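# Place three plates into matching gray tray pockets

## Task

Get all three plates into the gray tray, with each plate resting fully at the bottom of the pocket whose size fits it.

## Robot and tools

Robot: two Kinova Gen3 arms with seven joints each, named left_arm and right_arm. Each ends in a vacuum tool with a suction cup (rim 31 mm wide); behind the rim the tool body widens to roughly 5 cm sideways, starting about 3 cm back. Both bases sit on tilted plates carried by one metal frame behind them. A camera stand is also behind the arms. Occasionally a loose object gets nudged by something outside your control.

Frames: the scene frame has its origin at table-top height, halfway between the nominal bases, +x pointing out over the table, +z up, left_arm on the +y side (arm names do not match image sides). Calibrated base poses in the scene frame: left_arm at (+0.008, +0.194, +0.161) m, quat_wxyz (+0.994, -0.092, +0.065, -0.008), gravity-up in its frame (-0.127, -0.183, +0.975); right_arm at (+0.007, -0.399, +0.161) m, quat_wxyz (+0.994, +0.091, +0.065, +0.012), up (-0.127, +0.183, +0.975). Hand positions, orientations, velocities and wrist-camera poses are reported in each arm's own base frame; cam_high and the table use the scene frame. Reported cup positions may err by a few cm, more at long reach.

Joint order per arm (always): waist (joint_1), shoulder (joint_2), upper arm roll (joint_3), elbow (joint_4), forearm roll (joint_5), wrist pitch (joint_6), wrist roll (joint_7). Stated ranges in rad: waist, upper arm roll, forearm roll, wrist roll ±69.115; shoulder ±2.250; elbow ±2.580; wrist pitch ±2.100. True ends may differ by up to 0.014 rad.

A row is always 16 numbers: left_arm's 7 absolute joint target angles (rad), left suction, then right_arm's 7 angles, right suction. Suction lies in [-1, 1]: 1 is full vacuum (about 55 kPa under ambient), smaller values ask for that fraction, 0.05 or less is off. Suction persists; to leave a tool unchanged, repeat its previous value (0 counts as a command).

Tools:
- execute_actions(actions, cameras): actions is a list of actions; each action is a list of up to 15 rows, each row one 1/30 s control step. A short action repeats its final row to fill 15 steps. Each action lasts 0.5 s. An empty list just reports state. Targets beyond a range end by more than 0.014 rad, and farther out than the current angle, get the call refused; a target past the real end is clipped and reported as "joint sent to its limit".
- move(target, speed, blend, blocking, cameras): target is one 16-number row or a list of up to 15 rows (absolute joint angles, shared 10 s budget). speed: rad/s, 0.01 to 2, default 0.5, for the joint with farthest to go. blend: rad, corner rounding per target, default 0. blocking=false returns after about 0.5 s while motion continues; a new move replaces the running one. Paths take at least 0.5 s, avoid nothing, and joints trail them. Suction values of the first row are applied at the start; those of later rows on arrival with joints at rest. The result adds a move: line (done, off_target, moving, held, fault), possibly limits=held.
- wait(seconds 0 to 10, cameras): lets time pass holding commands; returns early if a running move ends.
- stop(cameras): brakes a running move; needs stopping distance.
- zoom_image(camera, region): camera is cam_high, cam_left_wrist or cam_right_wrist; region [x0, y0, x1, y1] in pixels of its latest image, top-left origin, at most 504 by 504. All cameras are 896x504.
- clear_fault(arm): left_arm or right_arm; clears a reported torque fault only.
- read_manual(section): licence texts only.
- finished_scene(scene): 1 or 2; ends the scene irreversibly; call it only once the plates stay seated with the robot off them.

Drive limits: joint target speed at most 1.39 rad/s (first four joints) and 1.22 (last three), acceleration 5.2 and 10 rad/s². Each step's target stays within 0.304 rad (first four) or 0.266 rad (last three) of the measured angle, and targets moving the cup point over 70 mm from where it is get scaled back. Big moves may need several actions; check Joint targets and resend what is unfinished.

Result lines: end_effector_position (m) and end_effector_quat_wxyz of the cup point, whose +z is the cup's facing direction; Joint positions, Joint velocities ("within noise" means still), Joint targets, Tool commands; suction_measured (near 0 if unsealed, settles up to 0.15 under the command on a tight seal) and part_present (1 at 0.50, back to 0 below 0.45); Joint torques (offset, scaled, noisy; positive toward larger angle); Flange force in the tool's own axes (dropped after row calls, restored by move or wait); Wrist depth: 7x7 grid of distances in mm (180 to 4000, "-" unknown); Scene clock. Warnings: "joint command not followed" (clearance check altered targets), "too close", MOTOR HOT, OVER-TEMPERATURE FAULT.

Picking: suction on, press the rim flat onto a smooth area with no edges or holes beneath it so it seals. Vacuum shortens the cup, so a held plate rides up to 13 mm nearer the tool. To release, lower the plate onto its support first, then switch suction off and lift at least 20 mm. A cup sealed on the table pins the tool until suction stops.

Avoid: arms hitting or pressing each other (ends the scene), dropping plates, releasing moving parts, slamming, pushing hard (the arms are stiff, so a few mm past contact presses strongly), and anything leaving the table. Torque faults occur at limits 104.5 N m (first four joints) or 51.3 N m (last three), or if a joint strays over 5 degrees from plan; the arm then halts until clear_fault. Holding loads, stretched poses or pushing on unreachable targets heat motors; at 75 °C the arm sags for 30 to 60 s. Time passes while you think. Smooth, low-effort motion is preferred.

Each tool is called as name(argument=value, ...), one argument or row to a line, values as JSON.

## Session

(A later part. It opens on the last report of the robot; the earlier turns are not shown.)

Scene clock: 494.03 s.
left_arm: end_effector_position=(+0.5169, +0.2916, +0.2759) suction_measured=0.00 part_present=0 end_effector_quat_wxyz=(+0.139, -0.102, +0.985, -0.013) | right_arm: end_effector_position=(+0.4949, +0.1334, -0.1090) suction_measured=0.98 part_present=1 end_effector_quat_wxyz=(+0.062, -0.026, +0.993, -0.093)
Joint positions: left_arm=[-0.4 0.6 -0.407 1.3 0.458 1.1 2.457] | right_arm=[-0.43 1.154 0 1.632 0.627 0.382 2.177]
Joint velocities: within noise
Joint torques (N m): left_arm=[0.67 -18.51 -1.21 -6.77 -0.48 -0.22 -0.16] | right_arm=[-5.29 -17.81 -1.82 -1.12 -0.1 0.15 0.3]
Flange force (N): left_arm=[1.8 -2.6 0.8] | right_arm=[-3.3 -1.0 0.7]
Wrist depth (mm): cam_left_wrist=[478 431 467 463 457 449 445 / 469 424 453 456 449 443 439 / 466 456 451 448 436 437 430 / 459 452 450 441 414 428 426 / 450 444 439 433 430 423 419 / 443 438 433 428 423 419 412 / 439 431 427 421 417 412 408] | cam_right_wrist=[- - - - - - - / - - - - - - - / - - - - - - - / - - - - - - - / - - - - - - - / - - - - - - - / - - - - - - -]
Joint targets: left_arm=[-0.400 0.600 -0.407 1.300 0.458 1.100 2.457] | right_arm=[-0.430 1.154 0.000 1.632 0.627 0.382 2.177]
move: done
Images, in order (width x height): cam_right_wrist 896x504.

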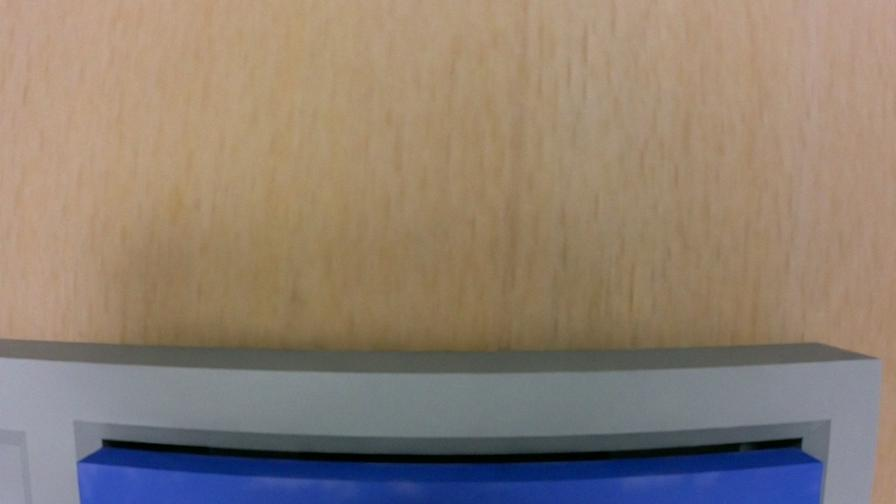

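move(
  target=[-0.4, 0.6, -0.407, 1.3, 0.458, 1.1, 2.457, 0, -0.4272, 1.1674, 0, 1.6255, 0.637, 0.3761, 2.1682, 1],
  cameras=["cam_right_wrist"],
  speed=0.05,
)

Scene clock: 500.70 s.
left_arm: end_effector_position=(+0.5169, +0.2916, +0.2759) suction_measured=0.00 part_present=0 end_effector_quat_wxyz=(+0.139, -0.102, +0.985, -0.013) | right_arm: end_effector_position=(+0.4956, +0.1320, -0.1149) suction_measured=0.98 part_present=1 end_effector_quat_wxyz=(+0.062, -0.026, +0.993, -0.093)
Joint positions: left_arm=[-0.4 0.6 -0.407 1.3 0.458 1.1 2.457] | right_arm=[-0.427 1.167 0 1.625 0.637 0.376 2.168]
Joint velocities: within noise
Joint torques (N m): left_arm=[0.6 -18.53 -1.26 -6.8 -0.47 -0.23 -0.12] | right_arm=[-6.03 -16.8 -2.78 -1.27 -0.2 -0.29 0.3]
Flange force (N): left_arm=[1.9 -2.7 0.8] | right_arm=[-3.1 -3.1 -1.7]
Wrist depth (mm): cam_left_wrist=[478 432 467 464 457 452 447 / 471 426 451 457 451 445 439 / 464 454 452 450 436 437 432 / 457 453 445 441 414 427 424 / 451 445 440 434 428 423 420 / 443 437 434 427 423 418 412 / 438 430 428 422 416 412 409] | cam_right_wrist=[- - - - - - - / - - - - - - - / - - - - - - - / - - - - - - - / - - - - - - - / - - - - - - - / - - - - - - -]
Joint targets: left_arm=[-0.400 0.600 -0.407 1.300 0.458 1.100 2.457] | right_arm=[-0.427 1.167 0.000 1.625 0.637 0.376 2.168]
move: done
Images, in order (width x height): cam_right_wrist 896x504.

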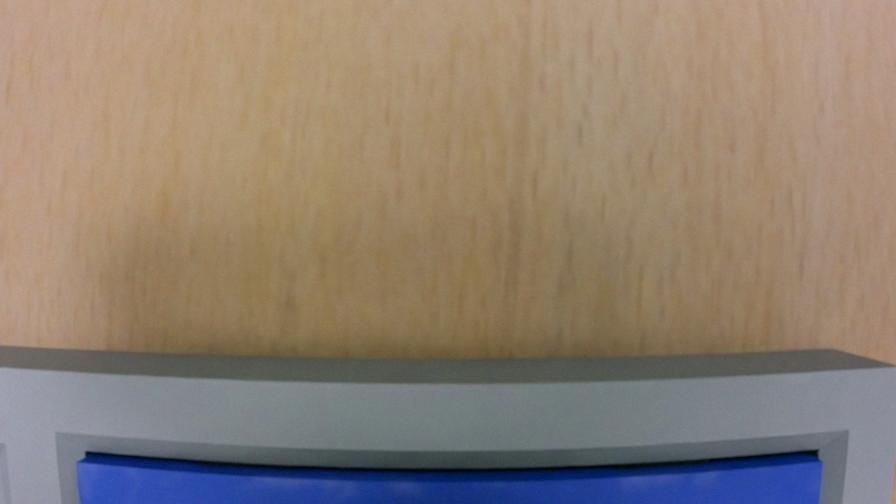

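move(
  target=[-0.4, 0.6, -0.407, 1.3, 0.458, 1.1, 2.457, 0, -0.4234, 1.1807, 0, 1.6192, 0.6474, 0.3697, 2.1596, 1],
  cameras=["cam_right_wrist"],
  speed=0.04,
)

Scene clock: 505.93 s.
left_arm: end_effector_position=(+0.5169, +0.2916, +0.2759) suction_measured=0.00 part_present=0 end_effector_quat_wxyz=(+0.139, -0.102, +0.985, -0.013) | right_arm: end_effector_position=(+0.4962, +0.1304, -0.1209) suction_measured=0.98 part_present=1 end_effector_quat_wxyz=(+0.061, -0.025, +0.993, -0.093)
Joint positions: left_arm=[-0.4 0.6 -0.407 1.3 0.458 1.1 2.457] | right_arm=[-0.423 1.181 0 1.619 0.647 0.37 2.16]
Joint velocities: within noise
Joint torques (N m): left_arm=[0.65 -18.52 -1.28 -6.79 -0.48 -0.21 -0.11] | right_arm=[-4.73 -15.77 -1.49 -0.49 -0.11 0.23 0.3]
Flange force (N): left_arm=[2.0 -2.6 0.9] | right_arm=[-3.4 -0.8 -3.5]
Wrist depth (mm): cam_left_wrist=[478 433 469 463 456 451 445 / 470 425 451 457 450 445 438 / 464 458 450 447 438 436 433 / 456 452 447 441 412 429 427 / 451 446 440 434 429 423 419 / 444 439 434 428 421 417 414 / 437 431 426 421 417 411 408] | cam_right_wrist=[- - - - - - - / - - - - - - - / - - - - - - - / - - - - - - - / - - - - - - - / - - - - - - - / - - - - - - -]
Joint targets: left_arm=[-0.400 0.600 -0.407 1.300 0.458 1.100 2.457] | right_arm=[-0.423 1.181 0.000 1.619 0.647 0.370 2.160]
move: done
Images, in order (width x height): cam_right_wrist 896x504.

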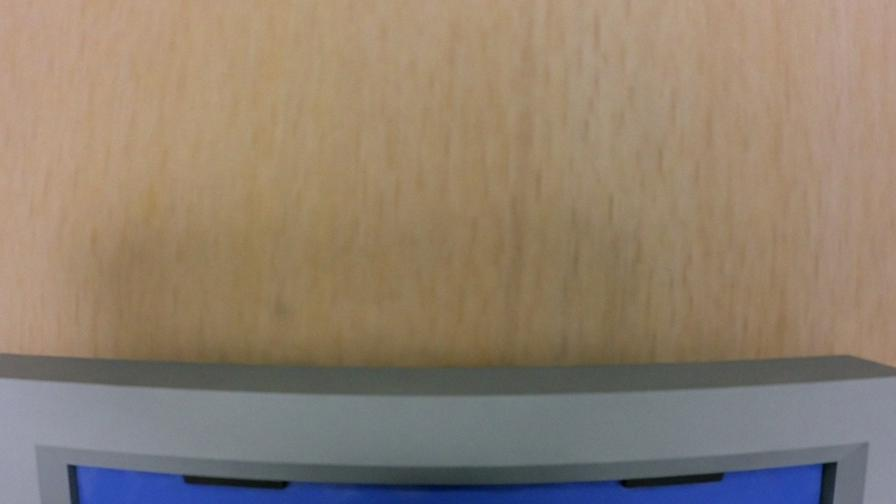

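move(
  target=[-0.4, 0.6, -0.407, 1.3, 0.458, 1.1, 2.457, 0, -0.4203, 1.1962, 0, 1.6119, 0.6596, 0.3622, 2.1496, 1],
  cameras=["cam_right_wrist","cam_high"],
  speed=0.04,
)

zoom_image(
  camera="cam_high",
  region=[320, 260, 460, 380],
)

Scene clock: 511.77 s.
left_arm: end_effector_position=(+0.5169, +0.2916, +0.2759) suction_measured=0.00 part_present=0 end_effector_quat_wxyz=(+0.139, -0.102, +0.985, -0.013) | right_arm: end_effector_position=(+0.4968, +0.1292, -0.1277) suction_measured=0.99 part_present=1 end_effector_quat_wxyz=(+0.061, -0.025, +0.993, -0.093)
Joint positions: left_arm=[-0.4 0.6 -0.407 1.3 0.458 1.1 2.457] | right_arm=[-0.42 1.196 0 1.612 0.66 0.362 2.15]
Joint velocities: within noise
Joint torques (N m): left_arm=[0.62 -18.53 -1.2 -6.82 -0.49 -0.24 -0.16] | right_arm=[-1.2 4.03 -0.01 -4.22 0.5 -3.37 0.27]
Flange force (N): left_arm=[1.9 -2.7 0.8] | right_arm=[10.6 -8.4 -58.2]
Wrist depth (mm): cam_left_wrist=[479 433 466 463 459 450 446 / 471 425 454 456 449 442 440 / 466 459 451 447 437 437 429 / 458 452 446 441 413 430 427 / 451 446 441 435 428 422 419 / 444 437 433 428 422 417 414 / 437 432 425 422 417 411 409] | cam_right_wrist=[- - - - - - - / - - - - - - - / - - - - - - - / - - - - - - - / - - - - - - - / - - - - - - - / - - - - - - -]
Joint targets: left_arm=[-0.400 0.600 -0.407 1.300 0.458 1.100 2.457] | right_arm=[-0.420 1.196 0.000 1.612 0.660 0.362 2.150]
move: done
Images, in order (width x height): cam_high 896x504, cam_right_wrist 896x504.

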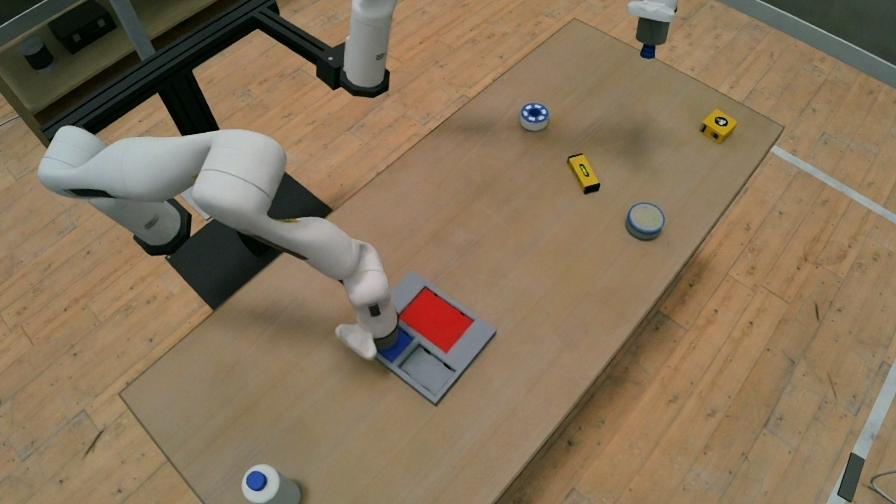

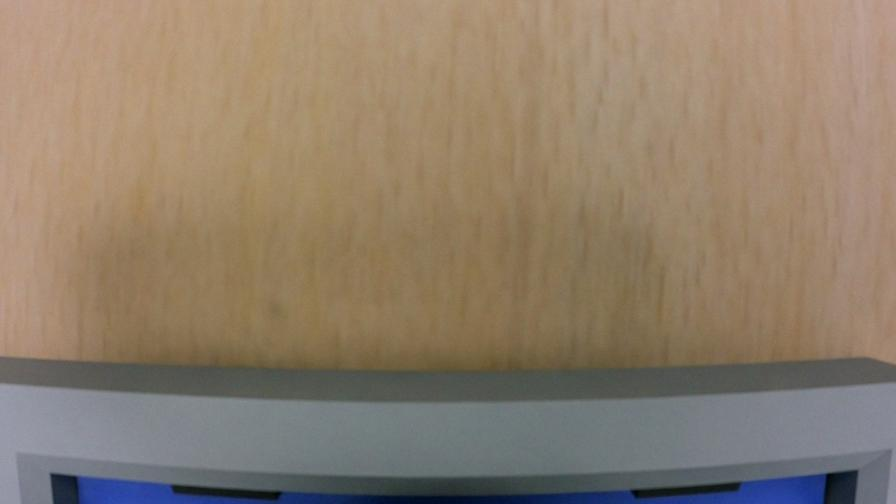

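Scaled by 3.600 from the camera's 896x504 image, which has a finer 1280x720 frame.

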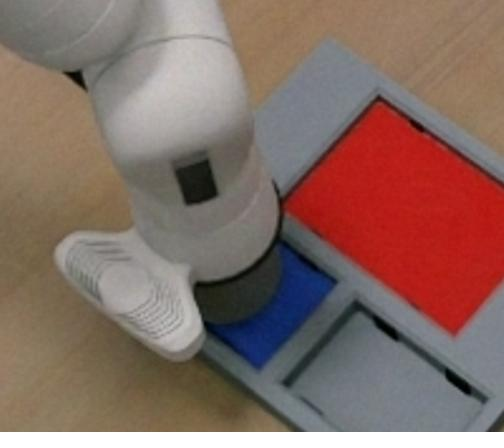

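move(
  target=[-0.4, 0.6, -0.407, 1.3, 0.458, 1.1, 2.457, 0, -0.4221, 1.1874, 0, 1.616, 0.6526, 0.3665, 2.1553, 1],
  cameras=[],
  speed=0.05,
)

move(
  target=[-0.4, 0.6, -0.407, 1.3, 0.458, 1.1, 2.457, 0, -0.4221, 1.1874, 0, 1.616, 0.6526, 0.3665, 2.1553, 0],
  cameras=[],
  speed=0.05,
)

wait(
  seconds=1,
  cameras=[],
)

move(
  target=[
    [-0.4, 0.6, -0.407, 1.3, 0.458, 1.1, 2.457, 0, -0.4374, 1.1119, 0, 1.6516, 0.5934, 0.4027, 2.2038, 0],
    [-0.4, 0.6, -0.407, 1.3, 0.458, 1.1, 2.457, 0, -0.4856, 0.9134, 0, 1.695, 0.4371, 0.5485, 2.3305, 0],
    [-0.4, 0.6, -0.407, 1.3, 0.458, 1.1, 2.457, 0, -0.5557, 0.6393, 0, 1.5595, 0.2767, 0.9491, 2.3992, 0],
  ],
  speed=[0.1,0.3,0.4],
  blend=[0.02,0.04,0],
)

zoom_image(
  camera="cam_right_wrist",
  region=[120, 230, 624, 504],
)

Scene clock: 521.97 s.
left_arm: end_effector_position=(+0.5169, +0.2916, +0.2759) suction_measured=0.00 part_present=0 end_effector_quat_wxyz=(+0.139, -0.102, +0.985, -0.013) | right_arm: end_effector_position=(+0.4964, +0.1298, -0.1239) suction_measured=1.00 part_present=1 end_effector_quat_wxyz=(+0.061, -0.025, +0.993, -0.093)
Joint positions: left_arm=[-0.4 0.6 -0.407 1.3 0.458 1.1 2.457] | right_arm=[-0.422 1.187 0 1.616 0.653 0.367 2.155]
Joint velocities: within noise
Joint torques (N m): left_arm=[0.64 -18.58 -1.25 -6.76 -0.47 -0.25 -0.12] | right_arm=[-5.67 -19.66 -2.07 -1.49 -0.08 0.03 0.3]
Flange force (N): left_arm=[1.6 -2.5 0.8] | right_arm=[-3.0 -1.1 4.1]
Wrist depth (mm): cam_left_wrist=[478 432 466 462 458 452 446 / 471 425 452 454 451 443 440 / 463 456 452 448 436 437 432 / 457 451 448 439 413 430 426 / 450 445 438 435 429 422 420 / 443 439 433 428 422 418 413 / 437 432 428 422 418 412 407] | cam_right_wrist=[- - - - - - - / - - - - - - - / - - - - - - - / - - - - - - - / - - - - - - - / - - - - - - - / - - - - - - -]
Joint targets: left_arm=[-0.400 0.600 -0.407 1.300 0.458 1.100 2.457] | right_arm=[-0.422 1.187 0.000 1.616 0.653 0.367 2.155]
move: done
No camera images: "cameras" was empty.

Scene clock: 522.47 s.
left_arm: end_effector_position=(+0.5169, +0.2916, +0.2759) suction_measured=0.00 part_present=0 end_effector_quat_wxyz=(+0.139, -0.102, +0.985, -0.013) | right_arm: end_effector_position=(+0.4965, +0.1298, -0.1239) suction_measured=0.00 part_present=0 end_effector_quat_wxyz=(+0.061, -0.025, +0.993, -0.093)
Joint positions: left_arm=[-0.4 0.6 -0.407 1.3 0.458 1.1 2.457] | right_arm=[-0.422 1.187 0 1.616 0.653 0.367 2.155]
Joint velocities: within noise
Joint torques (N m): left_arm=[0.6 -18.58 -1.27 -6.78 -0.43 -0.23 -0.11] | right_arm=[-4.93 -15.32 -1.79 -1 -0.08 -0.16 0.29]
Flange force (N): left_arm=[1.8 -2.6 0.8] | right_arm=[-2.5 -1.8 -5.4]
Wrist depth (mm): cam_left_wrist=[479 433 466 463 457 450 447 / 469 425 452 457 450 442 439 / 465 457 452 448 438 437 433 / 457 452 446 440 415 429 427 / 450 444 439 434 429 423 420 / 443 438 433 426 422 418 414 / 438 433 428 423 416 411 410] | cam_right_wrist=[- - - - - - - / - - - - - - - / - - - - - - - / - - - - - - - / - - - - - - - / - - - - - - - / - - - - - - -]
Joint targets: left_arm=[-0.400 0.600 -0.407 1.300 0.458 1.100 2.457] | right_arm=[-0.422 1.187 0.000 1.616 0.653 0.366 2.155]
move: done
No camera images: "cameras" was empty.

Scene clock: 523.47 s.
left_arm: end_effector_position=(+0.5169, +0.2916, +0.2759) suction_measured=0.00 part_present=0 end_effector_quat_wxyz=(+0.139, -0.102, +0.985, -0.013) | right_arm: end_effector_position=(+0.4965, +0.1299, -0.1239) suction_measured=0.00 part_present=0 end_effector_quat_wxyz=(+0.061, -0.025, +0.993, -0.093)
Joint positions: left_arm=[-0.4 0.6 -0.407 1.3 0.458 1.1 2.457] | right_arm=[-0.422 1.187 0 1.616 0.653 0.367 2.155]
Joint velocities: within noise
Joint torques (N m): left_arm=[0.61 -18.57 -1.22 -6.79 -0.44 -0.26 -0.14] | right_arm=[-4.93 -15.28 -1.79 -0.97 -0.08 -0.16 0.28]
Flange force (N): left_arm=[1.7 -2.7 0.8] | right_arm=[-2.5 -1.8 -5.5]
Wrist depth (mm): cam_left_wrist=[479 433 466 465 455 449 446 / 472 425 452 456 452 444 437 / 466 459 452 449 437 437 431 / 457 451 447 440 412 429 425 / 451 445 440 435 428 422 420 / 444 438 433 428 421 417 413 / 437 430 424 422 417 411 408] | cam_right_wrist=[- - - - - - - / - - - - - - - / - - - - - - - / - - - - - - - / - - - - - - - / - - - - - - - / - - - - - - -]
Joint targets: left_arm=[-0.400 0.600 -0.407 1.300 0.458 1.100 2.457] | right_arm=[-0.422 1.187 0.000 1.616 0.653 0.367 2.155]
Tool commands: left_gripper/suction=+0.0 right_gripper/suction=+0.0
wait: 1.00 s; at rest by 0.17 s
No camera images: "cameras" was empty.

Scene clock: 526.23 s.
left_arm: end_effector_position=(+0.5169, +0.2916, +0.2759) suction_measured=0.00 part_present=0 end_effector_quat_wxyz=(+0.139, -0.102, +0.985, -0.013) | right_arm: end_effector_position=(+0.4777, +0.1951, +0.1683) suction_measured=0.00 part_present=0 end_effector_quat_wxyz=(+0.065, +0.012, +0.994, -0.091)
Joint positions: left_arm=[-0.4 0.6 -0.407 1.3 0.458 1.1 2.457] | right_arm=[-0.556 0.639 0 1.56 0.277 0.949 2.399]
Joint velocities: within noise
Joint torques (N m): left_arm=[0.65 -18.58 -1.23 -6.8 -0.44 -0.27 -0.11] | right_arm=[-4.77 -15.38 -1.95 -4.38 -0.04 0.13 0.29]
Flange force (N): left_arm=[1.8 -2.5 0.8] | right_arm=[-3.6 -0.3 -1.5]
Wrist depth (mm): cam_left_wrist=[478 433 465 463 458 453 445 / 472 426 451 455 451 442 438 / 464 457 452 449 435 435 432 / 457 451 447 441 412 430 425 / 450 445 440 435 428 421 420 / 444 437 433 427 424 419 414 / 438 431 427 422 416 412 410] | cam_right_wrist=[410 411 411 411 412 413 413 / 410 410 411 412 413 414 414 / 410 411 411 412 413 413 413 / 411 411 412 411 413 414 414 / 410 401 409 399 400 414 414 / 411 409 409 400 400 414 414 / 412 388 400 400 390 404 404]
Joint targets: left_arm=[-0.400 0.600 -0.407 1.300 0.458 1.100 2.457] | right_arm=[-0.556 0.639 0.000 1.559 0.277 0.949 2.399]
move: done

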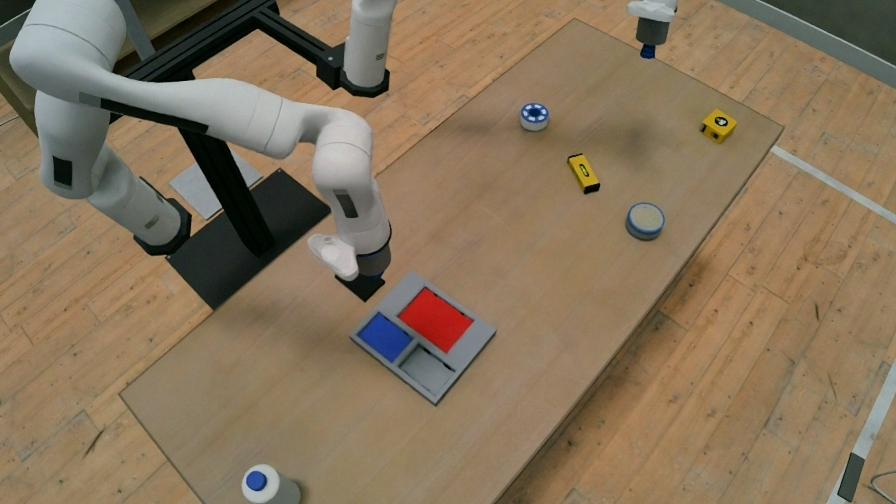

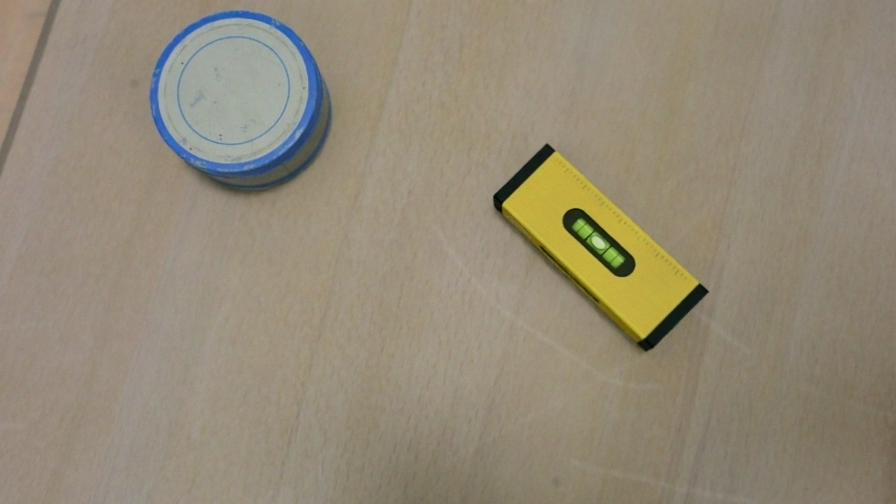

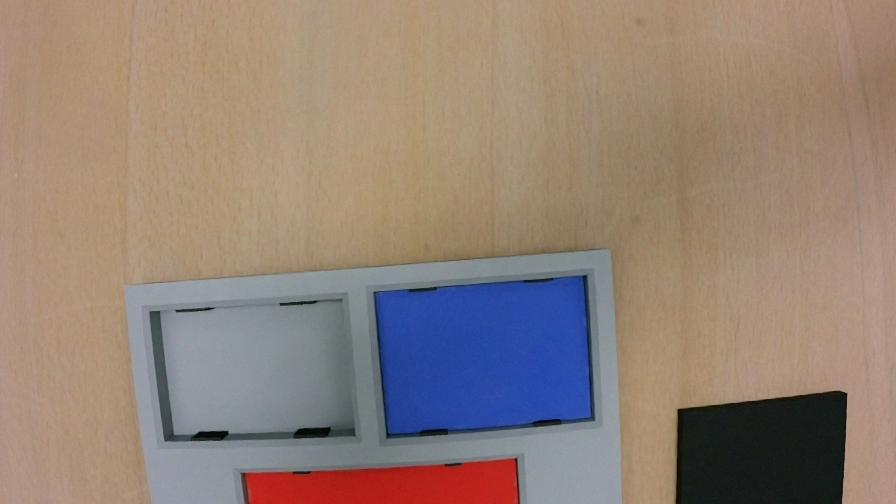

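Scaled by 1.000.

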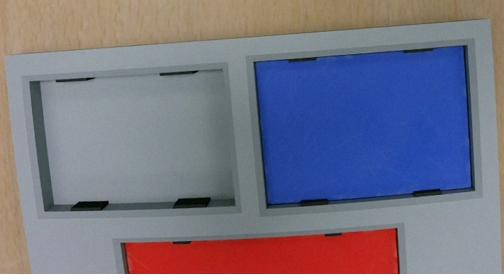

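move(
  target=[-0.4, 0.6, -0.407, 1.3, 0.458, 1.1, 2.457, 0, -0.7553, 0.9735, 0, 1.9755, 0.7884, 0.3153, 1.635, 0],
  cameras=["cam_right_wrist","cam_high"],
  speed=0.4,
)

Scene clock: 559.07 s.
left_arm: end_effector_position=(+0.5169, +0.2916, +0.2759) suction_measured=0.00 part_present=0 end_effector_quat_wxyz=(+0.139, -0.102, +0.985, -0.013) | right_arm: end_effector_position=(+0.3494, +0.2114, -0.0566) suction_measured=0.00 part_present=0 end_effector_quat_wxyz=(+0.063, -0.008, +0.994, -0.092)
Joint positions: left_arm=[-0.4 0.6 -0.407 1.3 0.458 1.1 2.457] | right_arm=[-0.755 0.973 0 1.975 0.788 0.315 1.635]
Joint velocities: within noise
Joint torques (N m): left_arm=[0.62 -18.56 -1.25 -6.78 -0.45 -0.26 -0.11] | right_arm=[-4.74 -14.77 -1.75 -0.4 -0.12 0.16 0.31]
Flange force (N): left_arm=[1.8 -2.6 0.8] | right_arm=[-3.9 -0.2 -0.5]
Wrist depth (mm): cam_left_wrist=[476 431 466 464 457 451 446 / 472 426 453 457 452 445 439 / 464 457 452 448 436 437 432 / 457 452 447 440 414 428 426 / 451 445 440 433 427 423 420 / 445 439 434 428 423 417 414 / 440 432 427 422 417 412 408] | cam_right_wrist=[188 212 212 212 212 213 213 / 189 211 212 212 213 213 213 / 192 212 212 212 213 213 213 / 191 212 212 213 213 213 213 / 191 212 212 213 213 213 214 / 189 212 202 202 202 213 214 / 189 212 202 202 203 213 214]
Joint targets: left_arm=[-0.400 0.600 -0.407 1.300 0.458 1.100 2.457] | right_arm=[-0.755 0.973 0.000 1.975 0.788 0.315 1.635]
move: done
Images, in order (width x height): cam_high 896x504, cam_right_wrist 896x504.

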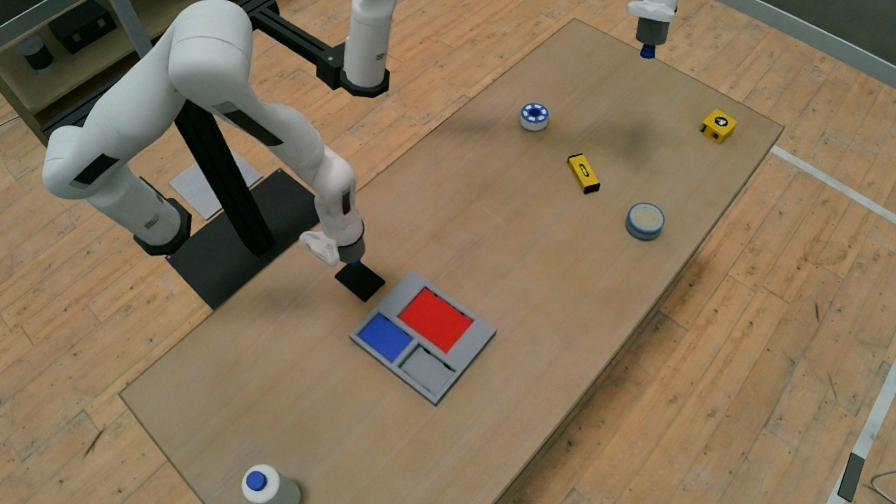

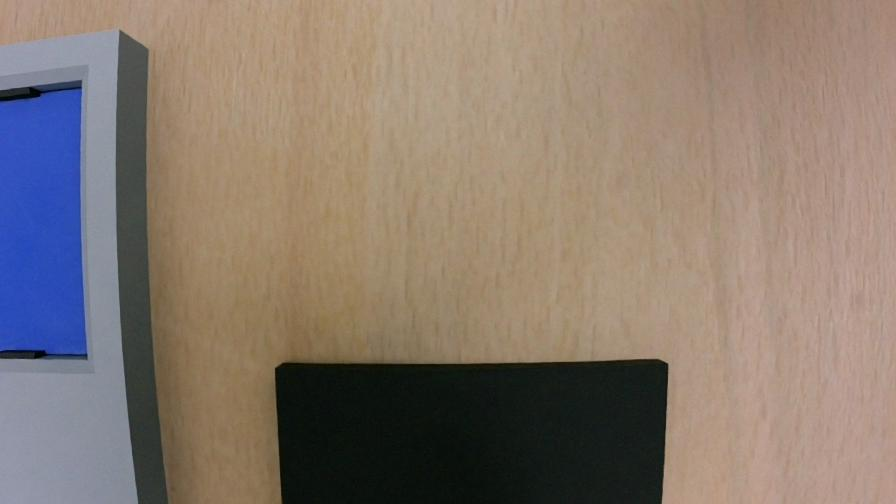

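move(
  target=[
    [-0.4, 0.6, -0.407, 1.3, 0.458, 1.1, 2.457, 0, -0.7314, 1.1478, 0, 1.9427, 1.2347, 0.2358, 1.207, 0],
    [-0.4, 0.6, -0.407, 1.3, 0.458, 1.1, 2.457, 0, -0.7187, 1.2046, 0, 1.916, 1.37, 0.2273, 1.0811, 1],
  ],
  cameras=["cam_right_wrist","cam_high"],
  speed=[0.2,0.08],
)

wait(
  seconds=1,
  cameras=["cam_right_wrist"],
)

Scene clock: 594.60 s.
left_arm: end_effector_position=(+0.5169, +0.2916, +0.2759) suction_measured=0.00 part_present=0 end_effector_quat_wxyz=(+0.139, -0.102, +0.985, -0.013) | right_arm: end_effector_position=(+0.3522, +0.1943, -0.1484) suction_measured=0.75 part_present=1 end_effector_quat_wxyz=(+0.063, -0.013, +0.994, -0.093)
Joint positions: left_arm=[-0.4 0.6 -0.407 1.3 0.458 1.1 2.457] | right_arm=[-0.719 1.205 0 1.916 1.37 0.227 1.081]
Joint velocities: within noise
Joint torques (N m): left_arm=[0.58 -18.58 -1.2 -6.81 -0.42 -0.25 -0.1] | right_arm=[-4.94 -15.81 -1.81 0.8 -0.11 0.14 0.29]
Flange force (N): left_arm=[1.9 -2.7 0.8] | right_arm=no reading
Wrist depth (mm): cam_left_wrist=[482 433 465 463 458 450 445 / 472 426 454 455 449 446 439 / 464 457 451 448 436 436 433 / 456 450 447 440 413 430 426 / 450 444 440 435 428 424 419 / 444 438 433 428 423 418 413 / 438 432 426 422 417 412 409] | cam_right_wrist=[- - - - - - - / - - - - - - - / - - - - - - - / - - - - - - - / - - - - - - - / - - - - - - - / - - - - - - -]
Joint targets: left_arm=[-0.400 0.600 -0.407 1.300 0.458 1.100 2.457] | right_arm=[-0.719 1.205 0.000 1.916 1.370 0.227 1.081]
move: done
Images, in order (width x height): cam_high 896x504, cam_right_wrist 896x504.

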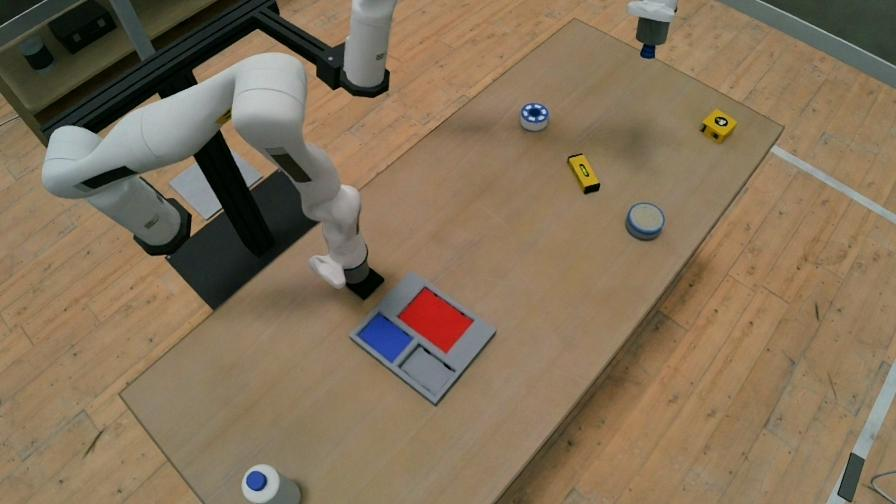

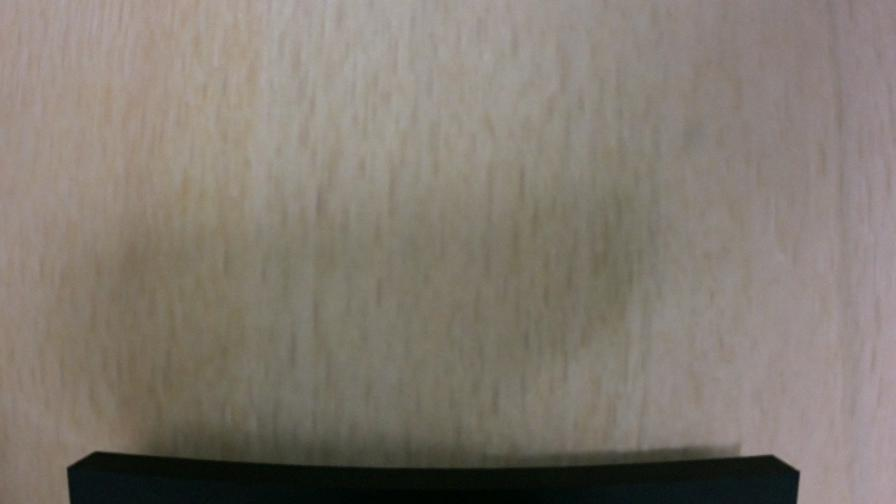

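Scene clock: 595.60 s.
left_arm: end_effector_position=(+0.5169, +0.2916, +0.2759) suction_measured=0.00 part_present=0 end_effector_quat_wxyz=(+0.139, -0.102, +0.985, -0.013) | right_arm: end_effector_position=(+0.3522, +0.1943, -0.1484) suction_measured=0.98 part_present=1 end_effector_quat_wxyz=(+0.063, -0.013, +0.994, -0.093)
Joint positions: left_arm=[-0.4 0.6 -0.407 1.3 0.458 1.1 2.457] | right_arm=[-0.719 1.205 0 1.916 1.37 0.227 1.081]
Joint velocities: within noise
Joint torques (N m): left_arm=[0.62 -18.54 -1.19 -6.79 -0.49 -0.25 -0.14] | right_arm=[-4.88 -15.83 -1.75 0.81 -0.1 0.2 0.27]
Flange force (N): left_arm=[1.8 -2.6 0.7] | right_arm=no reading
Wrist depth (mm): cam_left_wrist=[479 433 466 461 458 453 446 / 472 426 451 457 451 445 439 / 465 458 452 448 435 437 433 / 456 451 446 441 412 429 427 / 450 444 439 434 429 422 418 / 445 437 433 429 423 419 415 / 438 430 428 420 417 414 407] | cam_right_wrist=[- - - - - - - / - - - - - - - / - - - - - - - / - - - - - - - / - - - - - - - / - - - - - - - / - - - - - - -]
Joint targets: left_arm=[-0.400 0.600 -0.407 1.300 0.458 1.100 2.457] | right_arm=[-0.719 1.205 0.000 1.916 1.370 0.227 1.081]
Tool commands: left_gripper/suction=+0.0 right_gripper/suction=+1.0
wait: 1.00 s; at rest by 0.17 s
Images, in order (width x height): cam_right_wrist 896x504.

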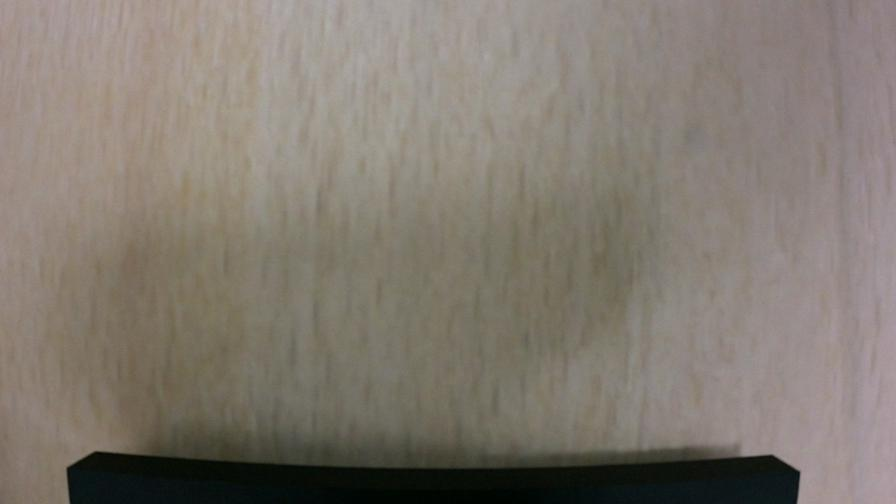

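move(
  target=[
    [-0.4, 0.6, -0.407, 1.3, 0.458, 1.1, 2.457, 0, -0.7314, 1.1478, 0, 1.9427, 1.2347, 0.2358, 1.207, 1],
    [-0.4, 0.6, -0.407, 1.3, 0.458, 1.1, 2.457, 0, -0.7553, 0.9735, 0, 1.9755, 0.7884, 0.3153, 1.645, 1],
    [-0.4, 0.6, -0.407, 1.3, 0.458, 1.1, 2.457, 0, -0.402, 1.0507, 0, 1.2923, 0.3156, 0.7769, 2.5729, 1],
  ],
  cameras=["cam_right_wrist","cam_high"],
  speed=[0.1,0.2,0.4],
  blend=[0.02,0.04,0],
)

Scene clock: 624.13 s.
left_arm: end_effector_position=(+0.5169, +0.2916, +0.2759) suction_measured=0.00 part_present=0 end_effector_quat_wxyz=(+0.139, -0.102, +0.985, -0.013) | right_arm: end_effector_position=(+0.5882, +0.1578, +0.0051) suction_measured=0.99 part_present=1 end_effector_quat_wxyz=(+0.061, -0.028, +0.993, -0.094)
Joint positions: left_arm=[-0.4 0.6 -0.407 1.3 0.458 1.1 2.457] | right_arm=[-0.402 1.051 0 1.292 0.316 0.777 2.573]
Joint velocities: within noise
Joint torques (N m): left_arm=[0.62 -18.51 -1.29 -6.81 -0.46 -0.21 -0.14] | right_arm=[-5.66 -19.67 -1.77 -3.76 -0.06 0.16 0.29]
Flange force (N): left_arm=[2.0 -2.7 0.8] | right_arm=[-3.4 -0.7 0.0]
Wrist depth (mm): cam_left_wrist=[480 433 468 465 457 449 445 / 470 424 452 458 451 445 438 / 464 458 451 448 438 438 433 / 456 451 446 440 414 429 425 / 450 444 441 434 427 421 420 / 446 439 432 428 422 417 414 / 438 433 428 422 418 413 409] | cam_right_wrist=[231 232 232 232 232 233 233 / 232 232 232 232 232 233 233 / 231 232 232 232 233 233 233 / 232 232 232 233 233 233 233 / 232 232 211 211 211 210 221 / 232 232 229 230 230 220 221 / 232 232 230 230 230 221 221]
Joint targets: left_arm=[-0.400 0.600 -0.407 1.300 0.458 1.100 2.457] | right_arm=[-0.402 1.051 0.000 1.292 0.316 0.777 2.573]
move: done
Images, in order (width x height): cam_high 896x504, cam_right_wrist 896x504.

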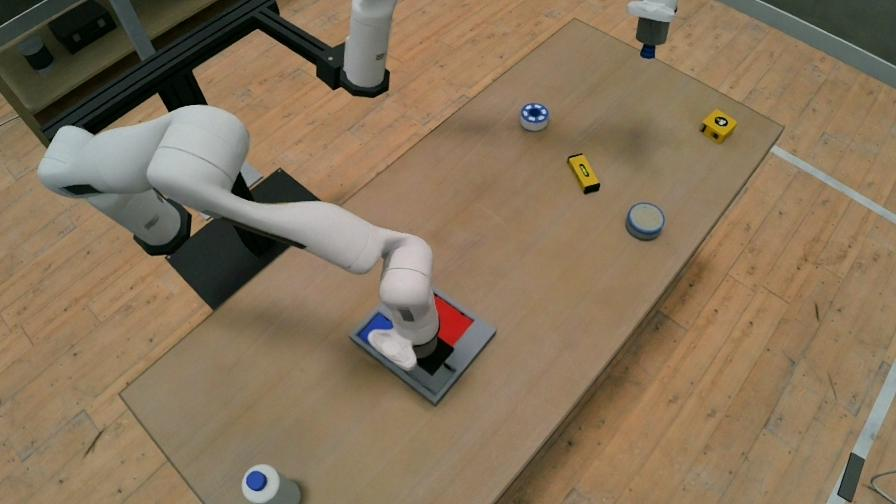

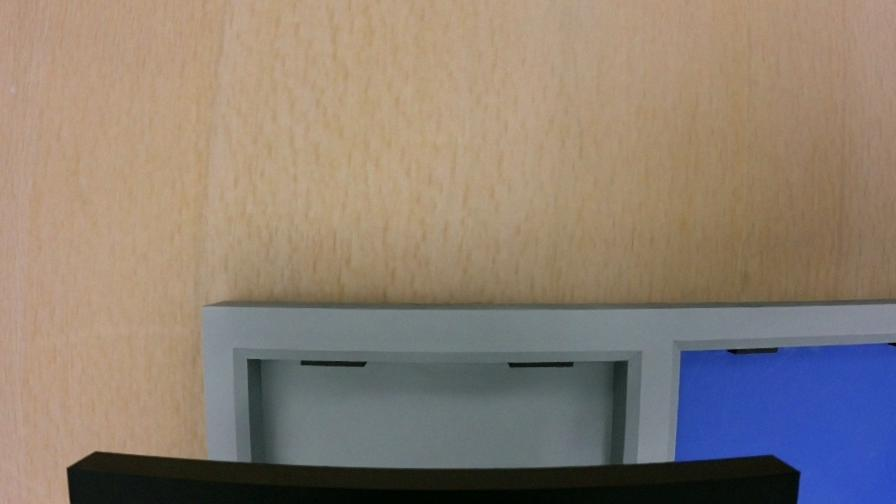

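move(
  target=[-0.4, 0.6, -0.407, 1.3, 0.458, 1.1, 2.457, 0, -0.3713, 1.2107, 0, 1.2356, 0.3543, 0.6729, 2.5513, 1],
  cameras=["cam_right_wrist"],
  speed=0.12,
)

zoom_image(
  camera="cam_right_wrist",
  region=[40, 360, 240, 504],
)

zoom_image(
  camera="cam_right_wrist",
  region=[640, 360, 840, 504],
)

Scene clock: 642.73 s.
left_arm: end_effector_position=(+0.5169, +0.2916, +0.2759) suction_measured=0.00 part_present=0 end_effector_quat_wxyz=(+0.139, -0.102, +0.985, -0.013) | right_arm: end_effector_position=(+0.5988, +0.1424, -0.0777) suction_measured=0.99 part_present=1 end_effector_quat_wxyz=(+0.061, -0.028, +0.993, -0.094)
Joint positions: left_arm=[-0.4 0.6 -0.407 1.3 0.458 1.1 2.457] | right_arm=[-0.371 1.211 0 1.236 0.354 0.673 2.551]
Joint velocities: within noise
Joint torques (N m): left_arm=[0.67 -18.56 -1.23 -6.82 -0.46 -0.23 -0.12] | right_arm=[-5.79 -20.08 -1.73 -3.05 -0.06 0.12 0.28]
Flange force (N): left_arm=[2.0 -2.6 0.9] | right_arm=[-3.9 -0.7 0.3]
Wrist depth (mm): cam_left_wrist=[478 434 468 462 458 451 445 / 472 427 455 454 451 443 436 / 464 456 451 450 437 436 432 / 458 451 446 440 415 428 425 / 449 446 439 434 428 422 421 / 444 438 434 428 422 417 414 / 438 433 426 422 417 413 409] | cam_right_wrist=[- - - - - - - / - - - - - - - / - - - - - - - / - - - - - - - / - - - - - - - / - - - - - - - / - - - - - - -]
Joint targets: left_arm=[-0.400 0.600 -0.407 1.300 0.458 1.100 2.457] | right_arm=[-0.371 1.211 0.000 1.236 0.354 0.673 2.551]
move: done
Images, in order (width x height): cam_right_wrist 896x504.

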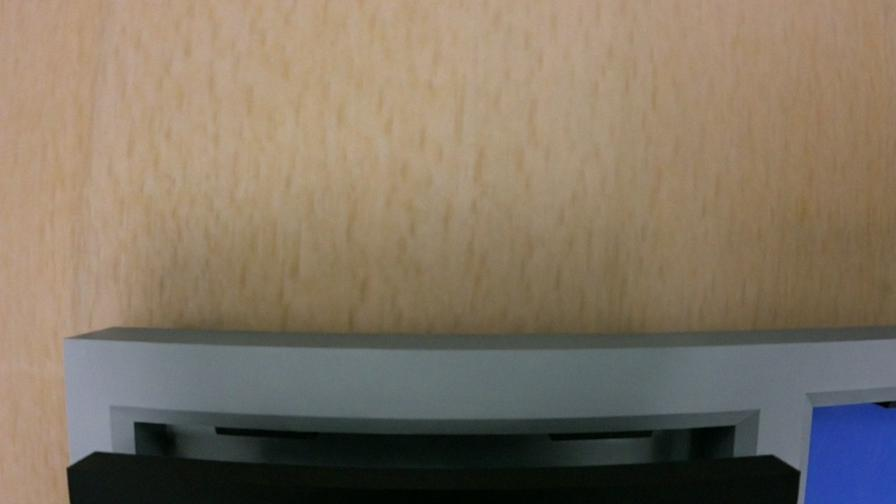

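Scaled by 2.520 from the camera's 896x504 image, which has a finer 1280x720 frame.

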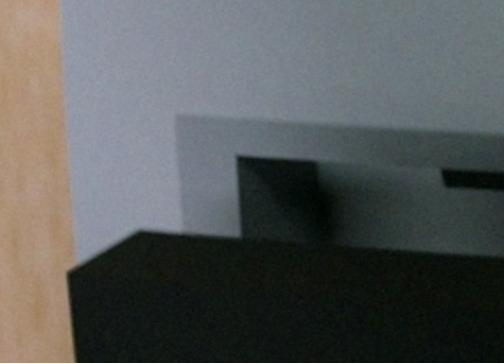

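Scaled by 2.520 from the camera's 896x504 image, which has a finer 1280x720 frame.

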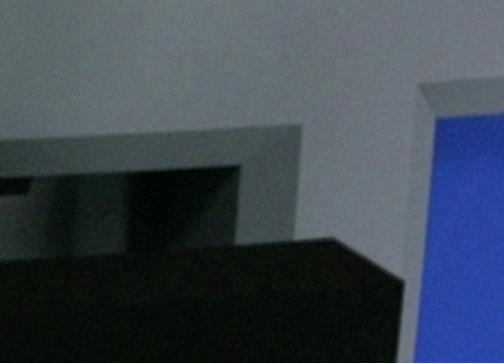

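move(
  target=[-0.4, 0.6, -0.407, 1.3, 0.458, 1.1, 2.457, 0, -0.3644, 1.2489, 0, 1.2145, 0.362, 0.6551, 2.5482, 1],
  cameras=["cam_right_wrist"],
  speed=0.05,
)

zoom_image(
  camera="cam_right_wrist",
  region=[40, 360, 240, 504],
)

zoom_image(
  camera="cam_right_wrist",
  region=[640, 360, 840, 504],
)

Scene clock: 655.23 s.
left_arm: end_effector_position=(+0.5169, +0.2916, +0.2759) suction_measured=0.00 part_present=0 end_effector_quat_wxyz=(+0.139, -0.102, +0.985, -0.013) | right_arm: end_effector_position=(+0.6013, +0.1389, -0.0963) suction_measured=0.98 part_present=1 end_effector_quat_wxyz=(+0.061, -0.028, +0.993, -0.094)
Joint positions: left_arm=[-0.4 0.6 -0.407 1.3 0.458 1.1 2.457] | right_arm=[-0.364 1.249 0 1.214 0.362 0.655 2.548]
Joint velocities: within noise
Joint torques (N m): left_arm=[0.62 -18.5 -1.26 -6.8 -0.49 -0.24 -0.1] | right_arm=[-5.78 -20.21 -1.73 -3.02 -0.06 0.09 0.29]
Flange force (N): left_arm=[2.0 -2.6 0.8] | right_arm=[-3.7 -0.7 0.4]
Wrist depth (mm): cam_left_wrist=[478 433 470 463 457 450 445 / 471 426 453 458 449 444 438 / 465 457 451 448 437 435 431 / 459 452 446 441 415 429 426 / 450 443 441 436 429 421 420 / 444 438 432 428 424 417 415 / 438 433 427 421 416 412 409] | cam_right_wrist=[- - - - - - - / - - - - - - - / - - - - - - - / - - - - - - - / - - - - - - - / - - - - - - - / - - - - - - -]
Joint targets: left_arm=[-0.400 0.600 -0.407 1.300 0.458 1.100 2.457] | right_arm=[-0.364 1.249 0.000 1.214 0.362 0.655 2.548]
move: done
Images, in order (width x height): cam_right_wrist 896x504.

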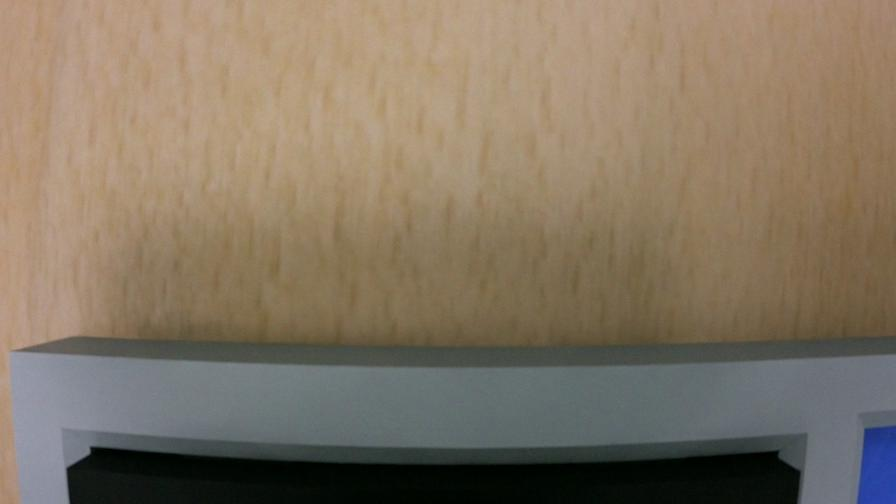

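Scaled by 2.520 from the camera's 896x504 image, which has a finer 1280x720 frame.

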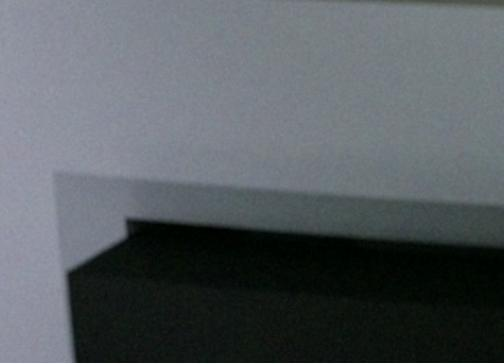

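Scaled by 2.520 from the camera's 896x504 image, which has a finer 1280x720 frame.

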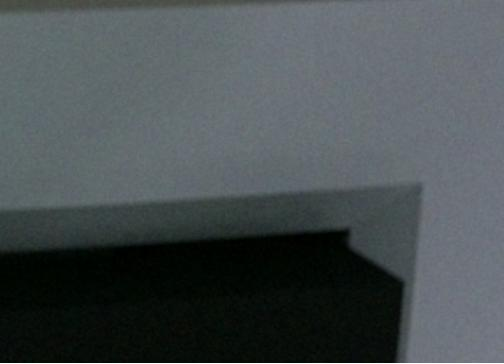

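move(
  target=[-0.4, 0.6, -0.407, 1.3, 0.458, 1.1, 2.457, 0, -0.3622, 1.261, 0, 1.2078, 0.3644, 0.6495, 2.5472, 1],
  cameras=["cam_right_wrist"],
  speed=0.05,
)

move(
  target=[-0.4, 0.6, -0.407, 1.3, 0.458, 1.1, 2.457, 0, -0.36, 1.273, 0, 1.2011, 0.3668, 0.6439, 2.5462, 1],
  cameras=["cam_right_wrist"],
  speed=0.04,
)

Scene clock: 661.77 s.
left_arm: end_effector_position=(+0.5169, +0.2916, +0.2759) suction_measured=0.00 part_present=0 end_effector_quat_wxyz=(+0.139, -0.102, +0.985, -0.013) | right_arm: end_effector_position=(+0.6020, +0.1378, -0.1022) suction_measured=0.99 part_present=1 end_effector_quat_wxyz=(+0.061, -0.028, +0.993, -0.094)
Joint positions: left_arm=[-0.4 0.6 -0.407 1.3 0.458 1.1 2.457] | right_arm=[-0.362 1.261 0 1.208 0.364 0.65 2.547]
Joint velocities: within noise
Joint torques (N m): left_arm=[0.69 -18.54 -1.2 -6.8 -0.49 -0.21 -0.08] | right_arm=[-6.22 -18.44 -2.23 -2.6 -0.23 -0.1 0.3]
Flange force (N): left_arm=[2.0 -2.5 0.9] | right_arm=[-3.6 -2.1 -2.7]
Wrist depth (mm): cam_left_wrist=[477 432 468 464 458 452 447 / 471 426 452 456 450 444 438 / 464 457 452 448 437 436 433 / 458 451 445 441 414 428 424 / 450 444 440 433 429 423 419 / 445 439 434 427 422 417 414 / 437 432 426 420 417 413 409] | cam_right_wrist=[- - - - - - - / - - - - - - - / - - - - - - - / - - - - - - - / - - - - - - - / - - - - - - - / - - - - - - -]
Joint targets: left_arm=[-0.400 0.600 -0.407 1.300 0.458 1.100 2.457] | right_arm=[-0.362 1.261 0.000 1.208 0.364 0.650 2.547]
move: done
Images, in order (width x height): cam_right_wrist 896x504.

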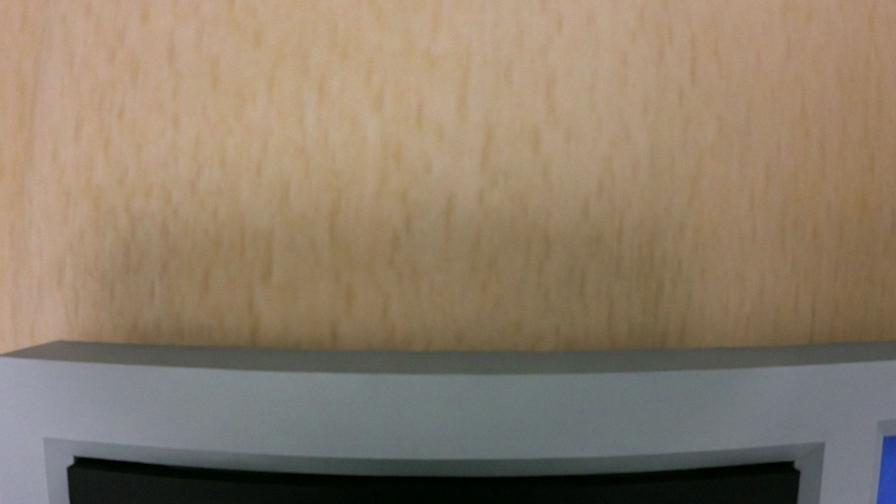

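Scene clock: 662.47 s.
left_arm: end_effector_position=(+0.5169, +0.2916, +0.2759) suction_measured=0.00 part_present=0 end_effector_quat_wxyz=(+0.139, -0.102, +0.985, -0.013) | right_arm: end_effector_position=(+0.6026, +0.1367, -0.1081) suction_measured=0.96 part_present=1 end_effector_quat_wxyz=(+0.061, -0.028, +0.993, -0.093)
Joint positions: left_arm=[-0.4 0.6 -0.407 1.3 0.458 1.1 2.457] | right_arm=[-0.36 1.273 0 1.201 0.367 0.644 2.546]
Joint velocities: within noise
Joint torques (N m): left_arm=[0.64 -18.56 -1.3 -6.77 -0.47 -0.21 -0.1] | right_arm=[-6.2 -17.11 -2.37 -2.17 -0.29 -0.11 0.3]
Flange force (N): left_arm=[1.8 -2.5 0.9] | right_arm=[-3.7 -2.5 -4.9]
Wrist depth (mm): cam_left_wrist=[478 433 466 462 457 451 444 / 471 424 453 456 451 445 438 / 464 458 452 448 437 438 432 / 458 453 446 441 414 430 426 / 452 445 442 433 428 423 420 / 445 439 434 429 423 417 414 / 438 431 425 420 418 413 409] | cam_right_wrist=[- - - - - - - / - - - - - - - / - - - - - - - / - - - - - - - / - - - - - - - / - - - - - - - / - - - - - - -]
Joint targets: left_arm=[-0.400 0.600 -0.407 1.300 0.458 1.100 2.457] | right_arm=[-0.360 1.273 0.000 1.201 0.367 0.644 2.546]
move: done
Images, in order (width x height): cam_right_wrist 896x504.

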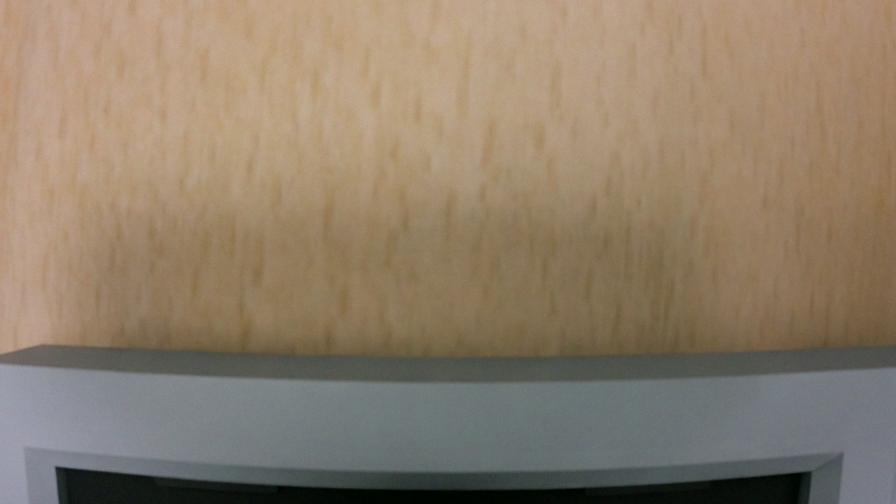

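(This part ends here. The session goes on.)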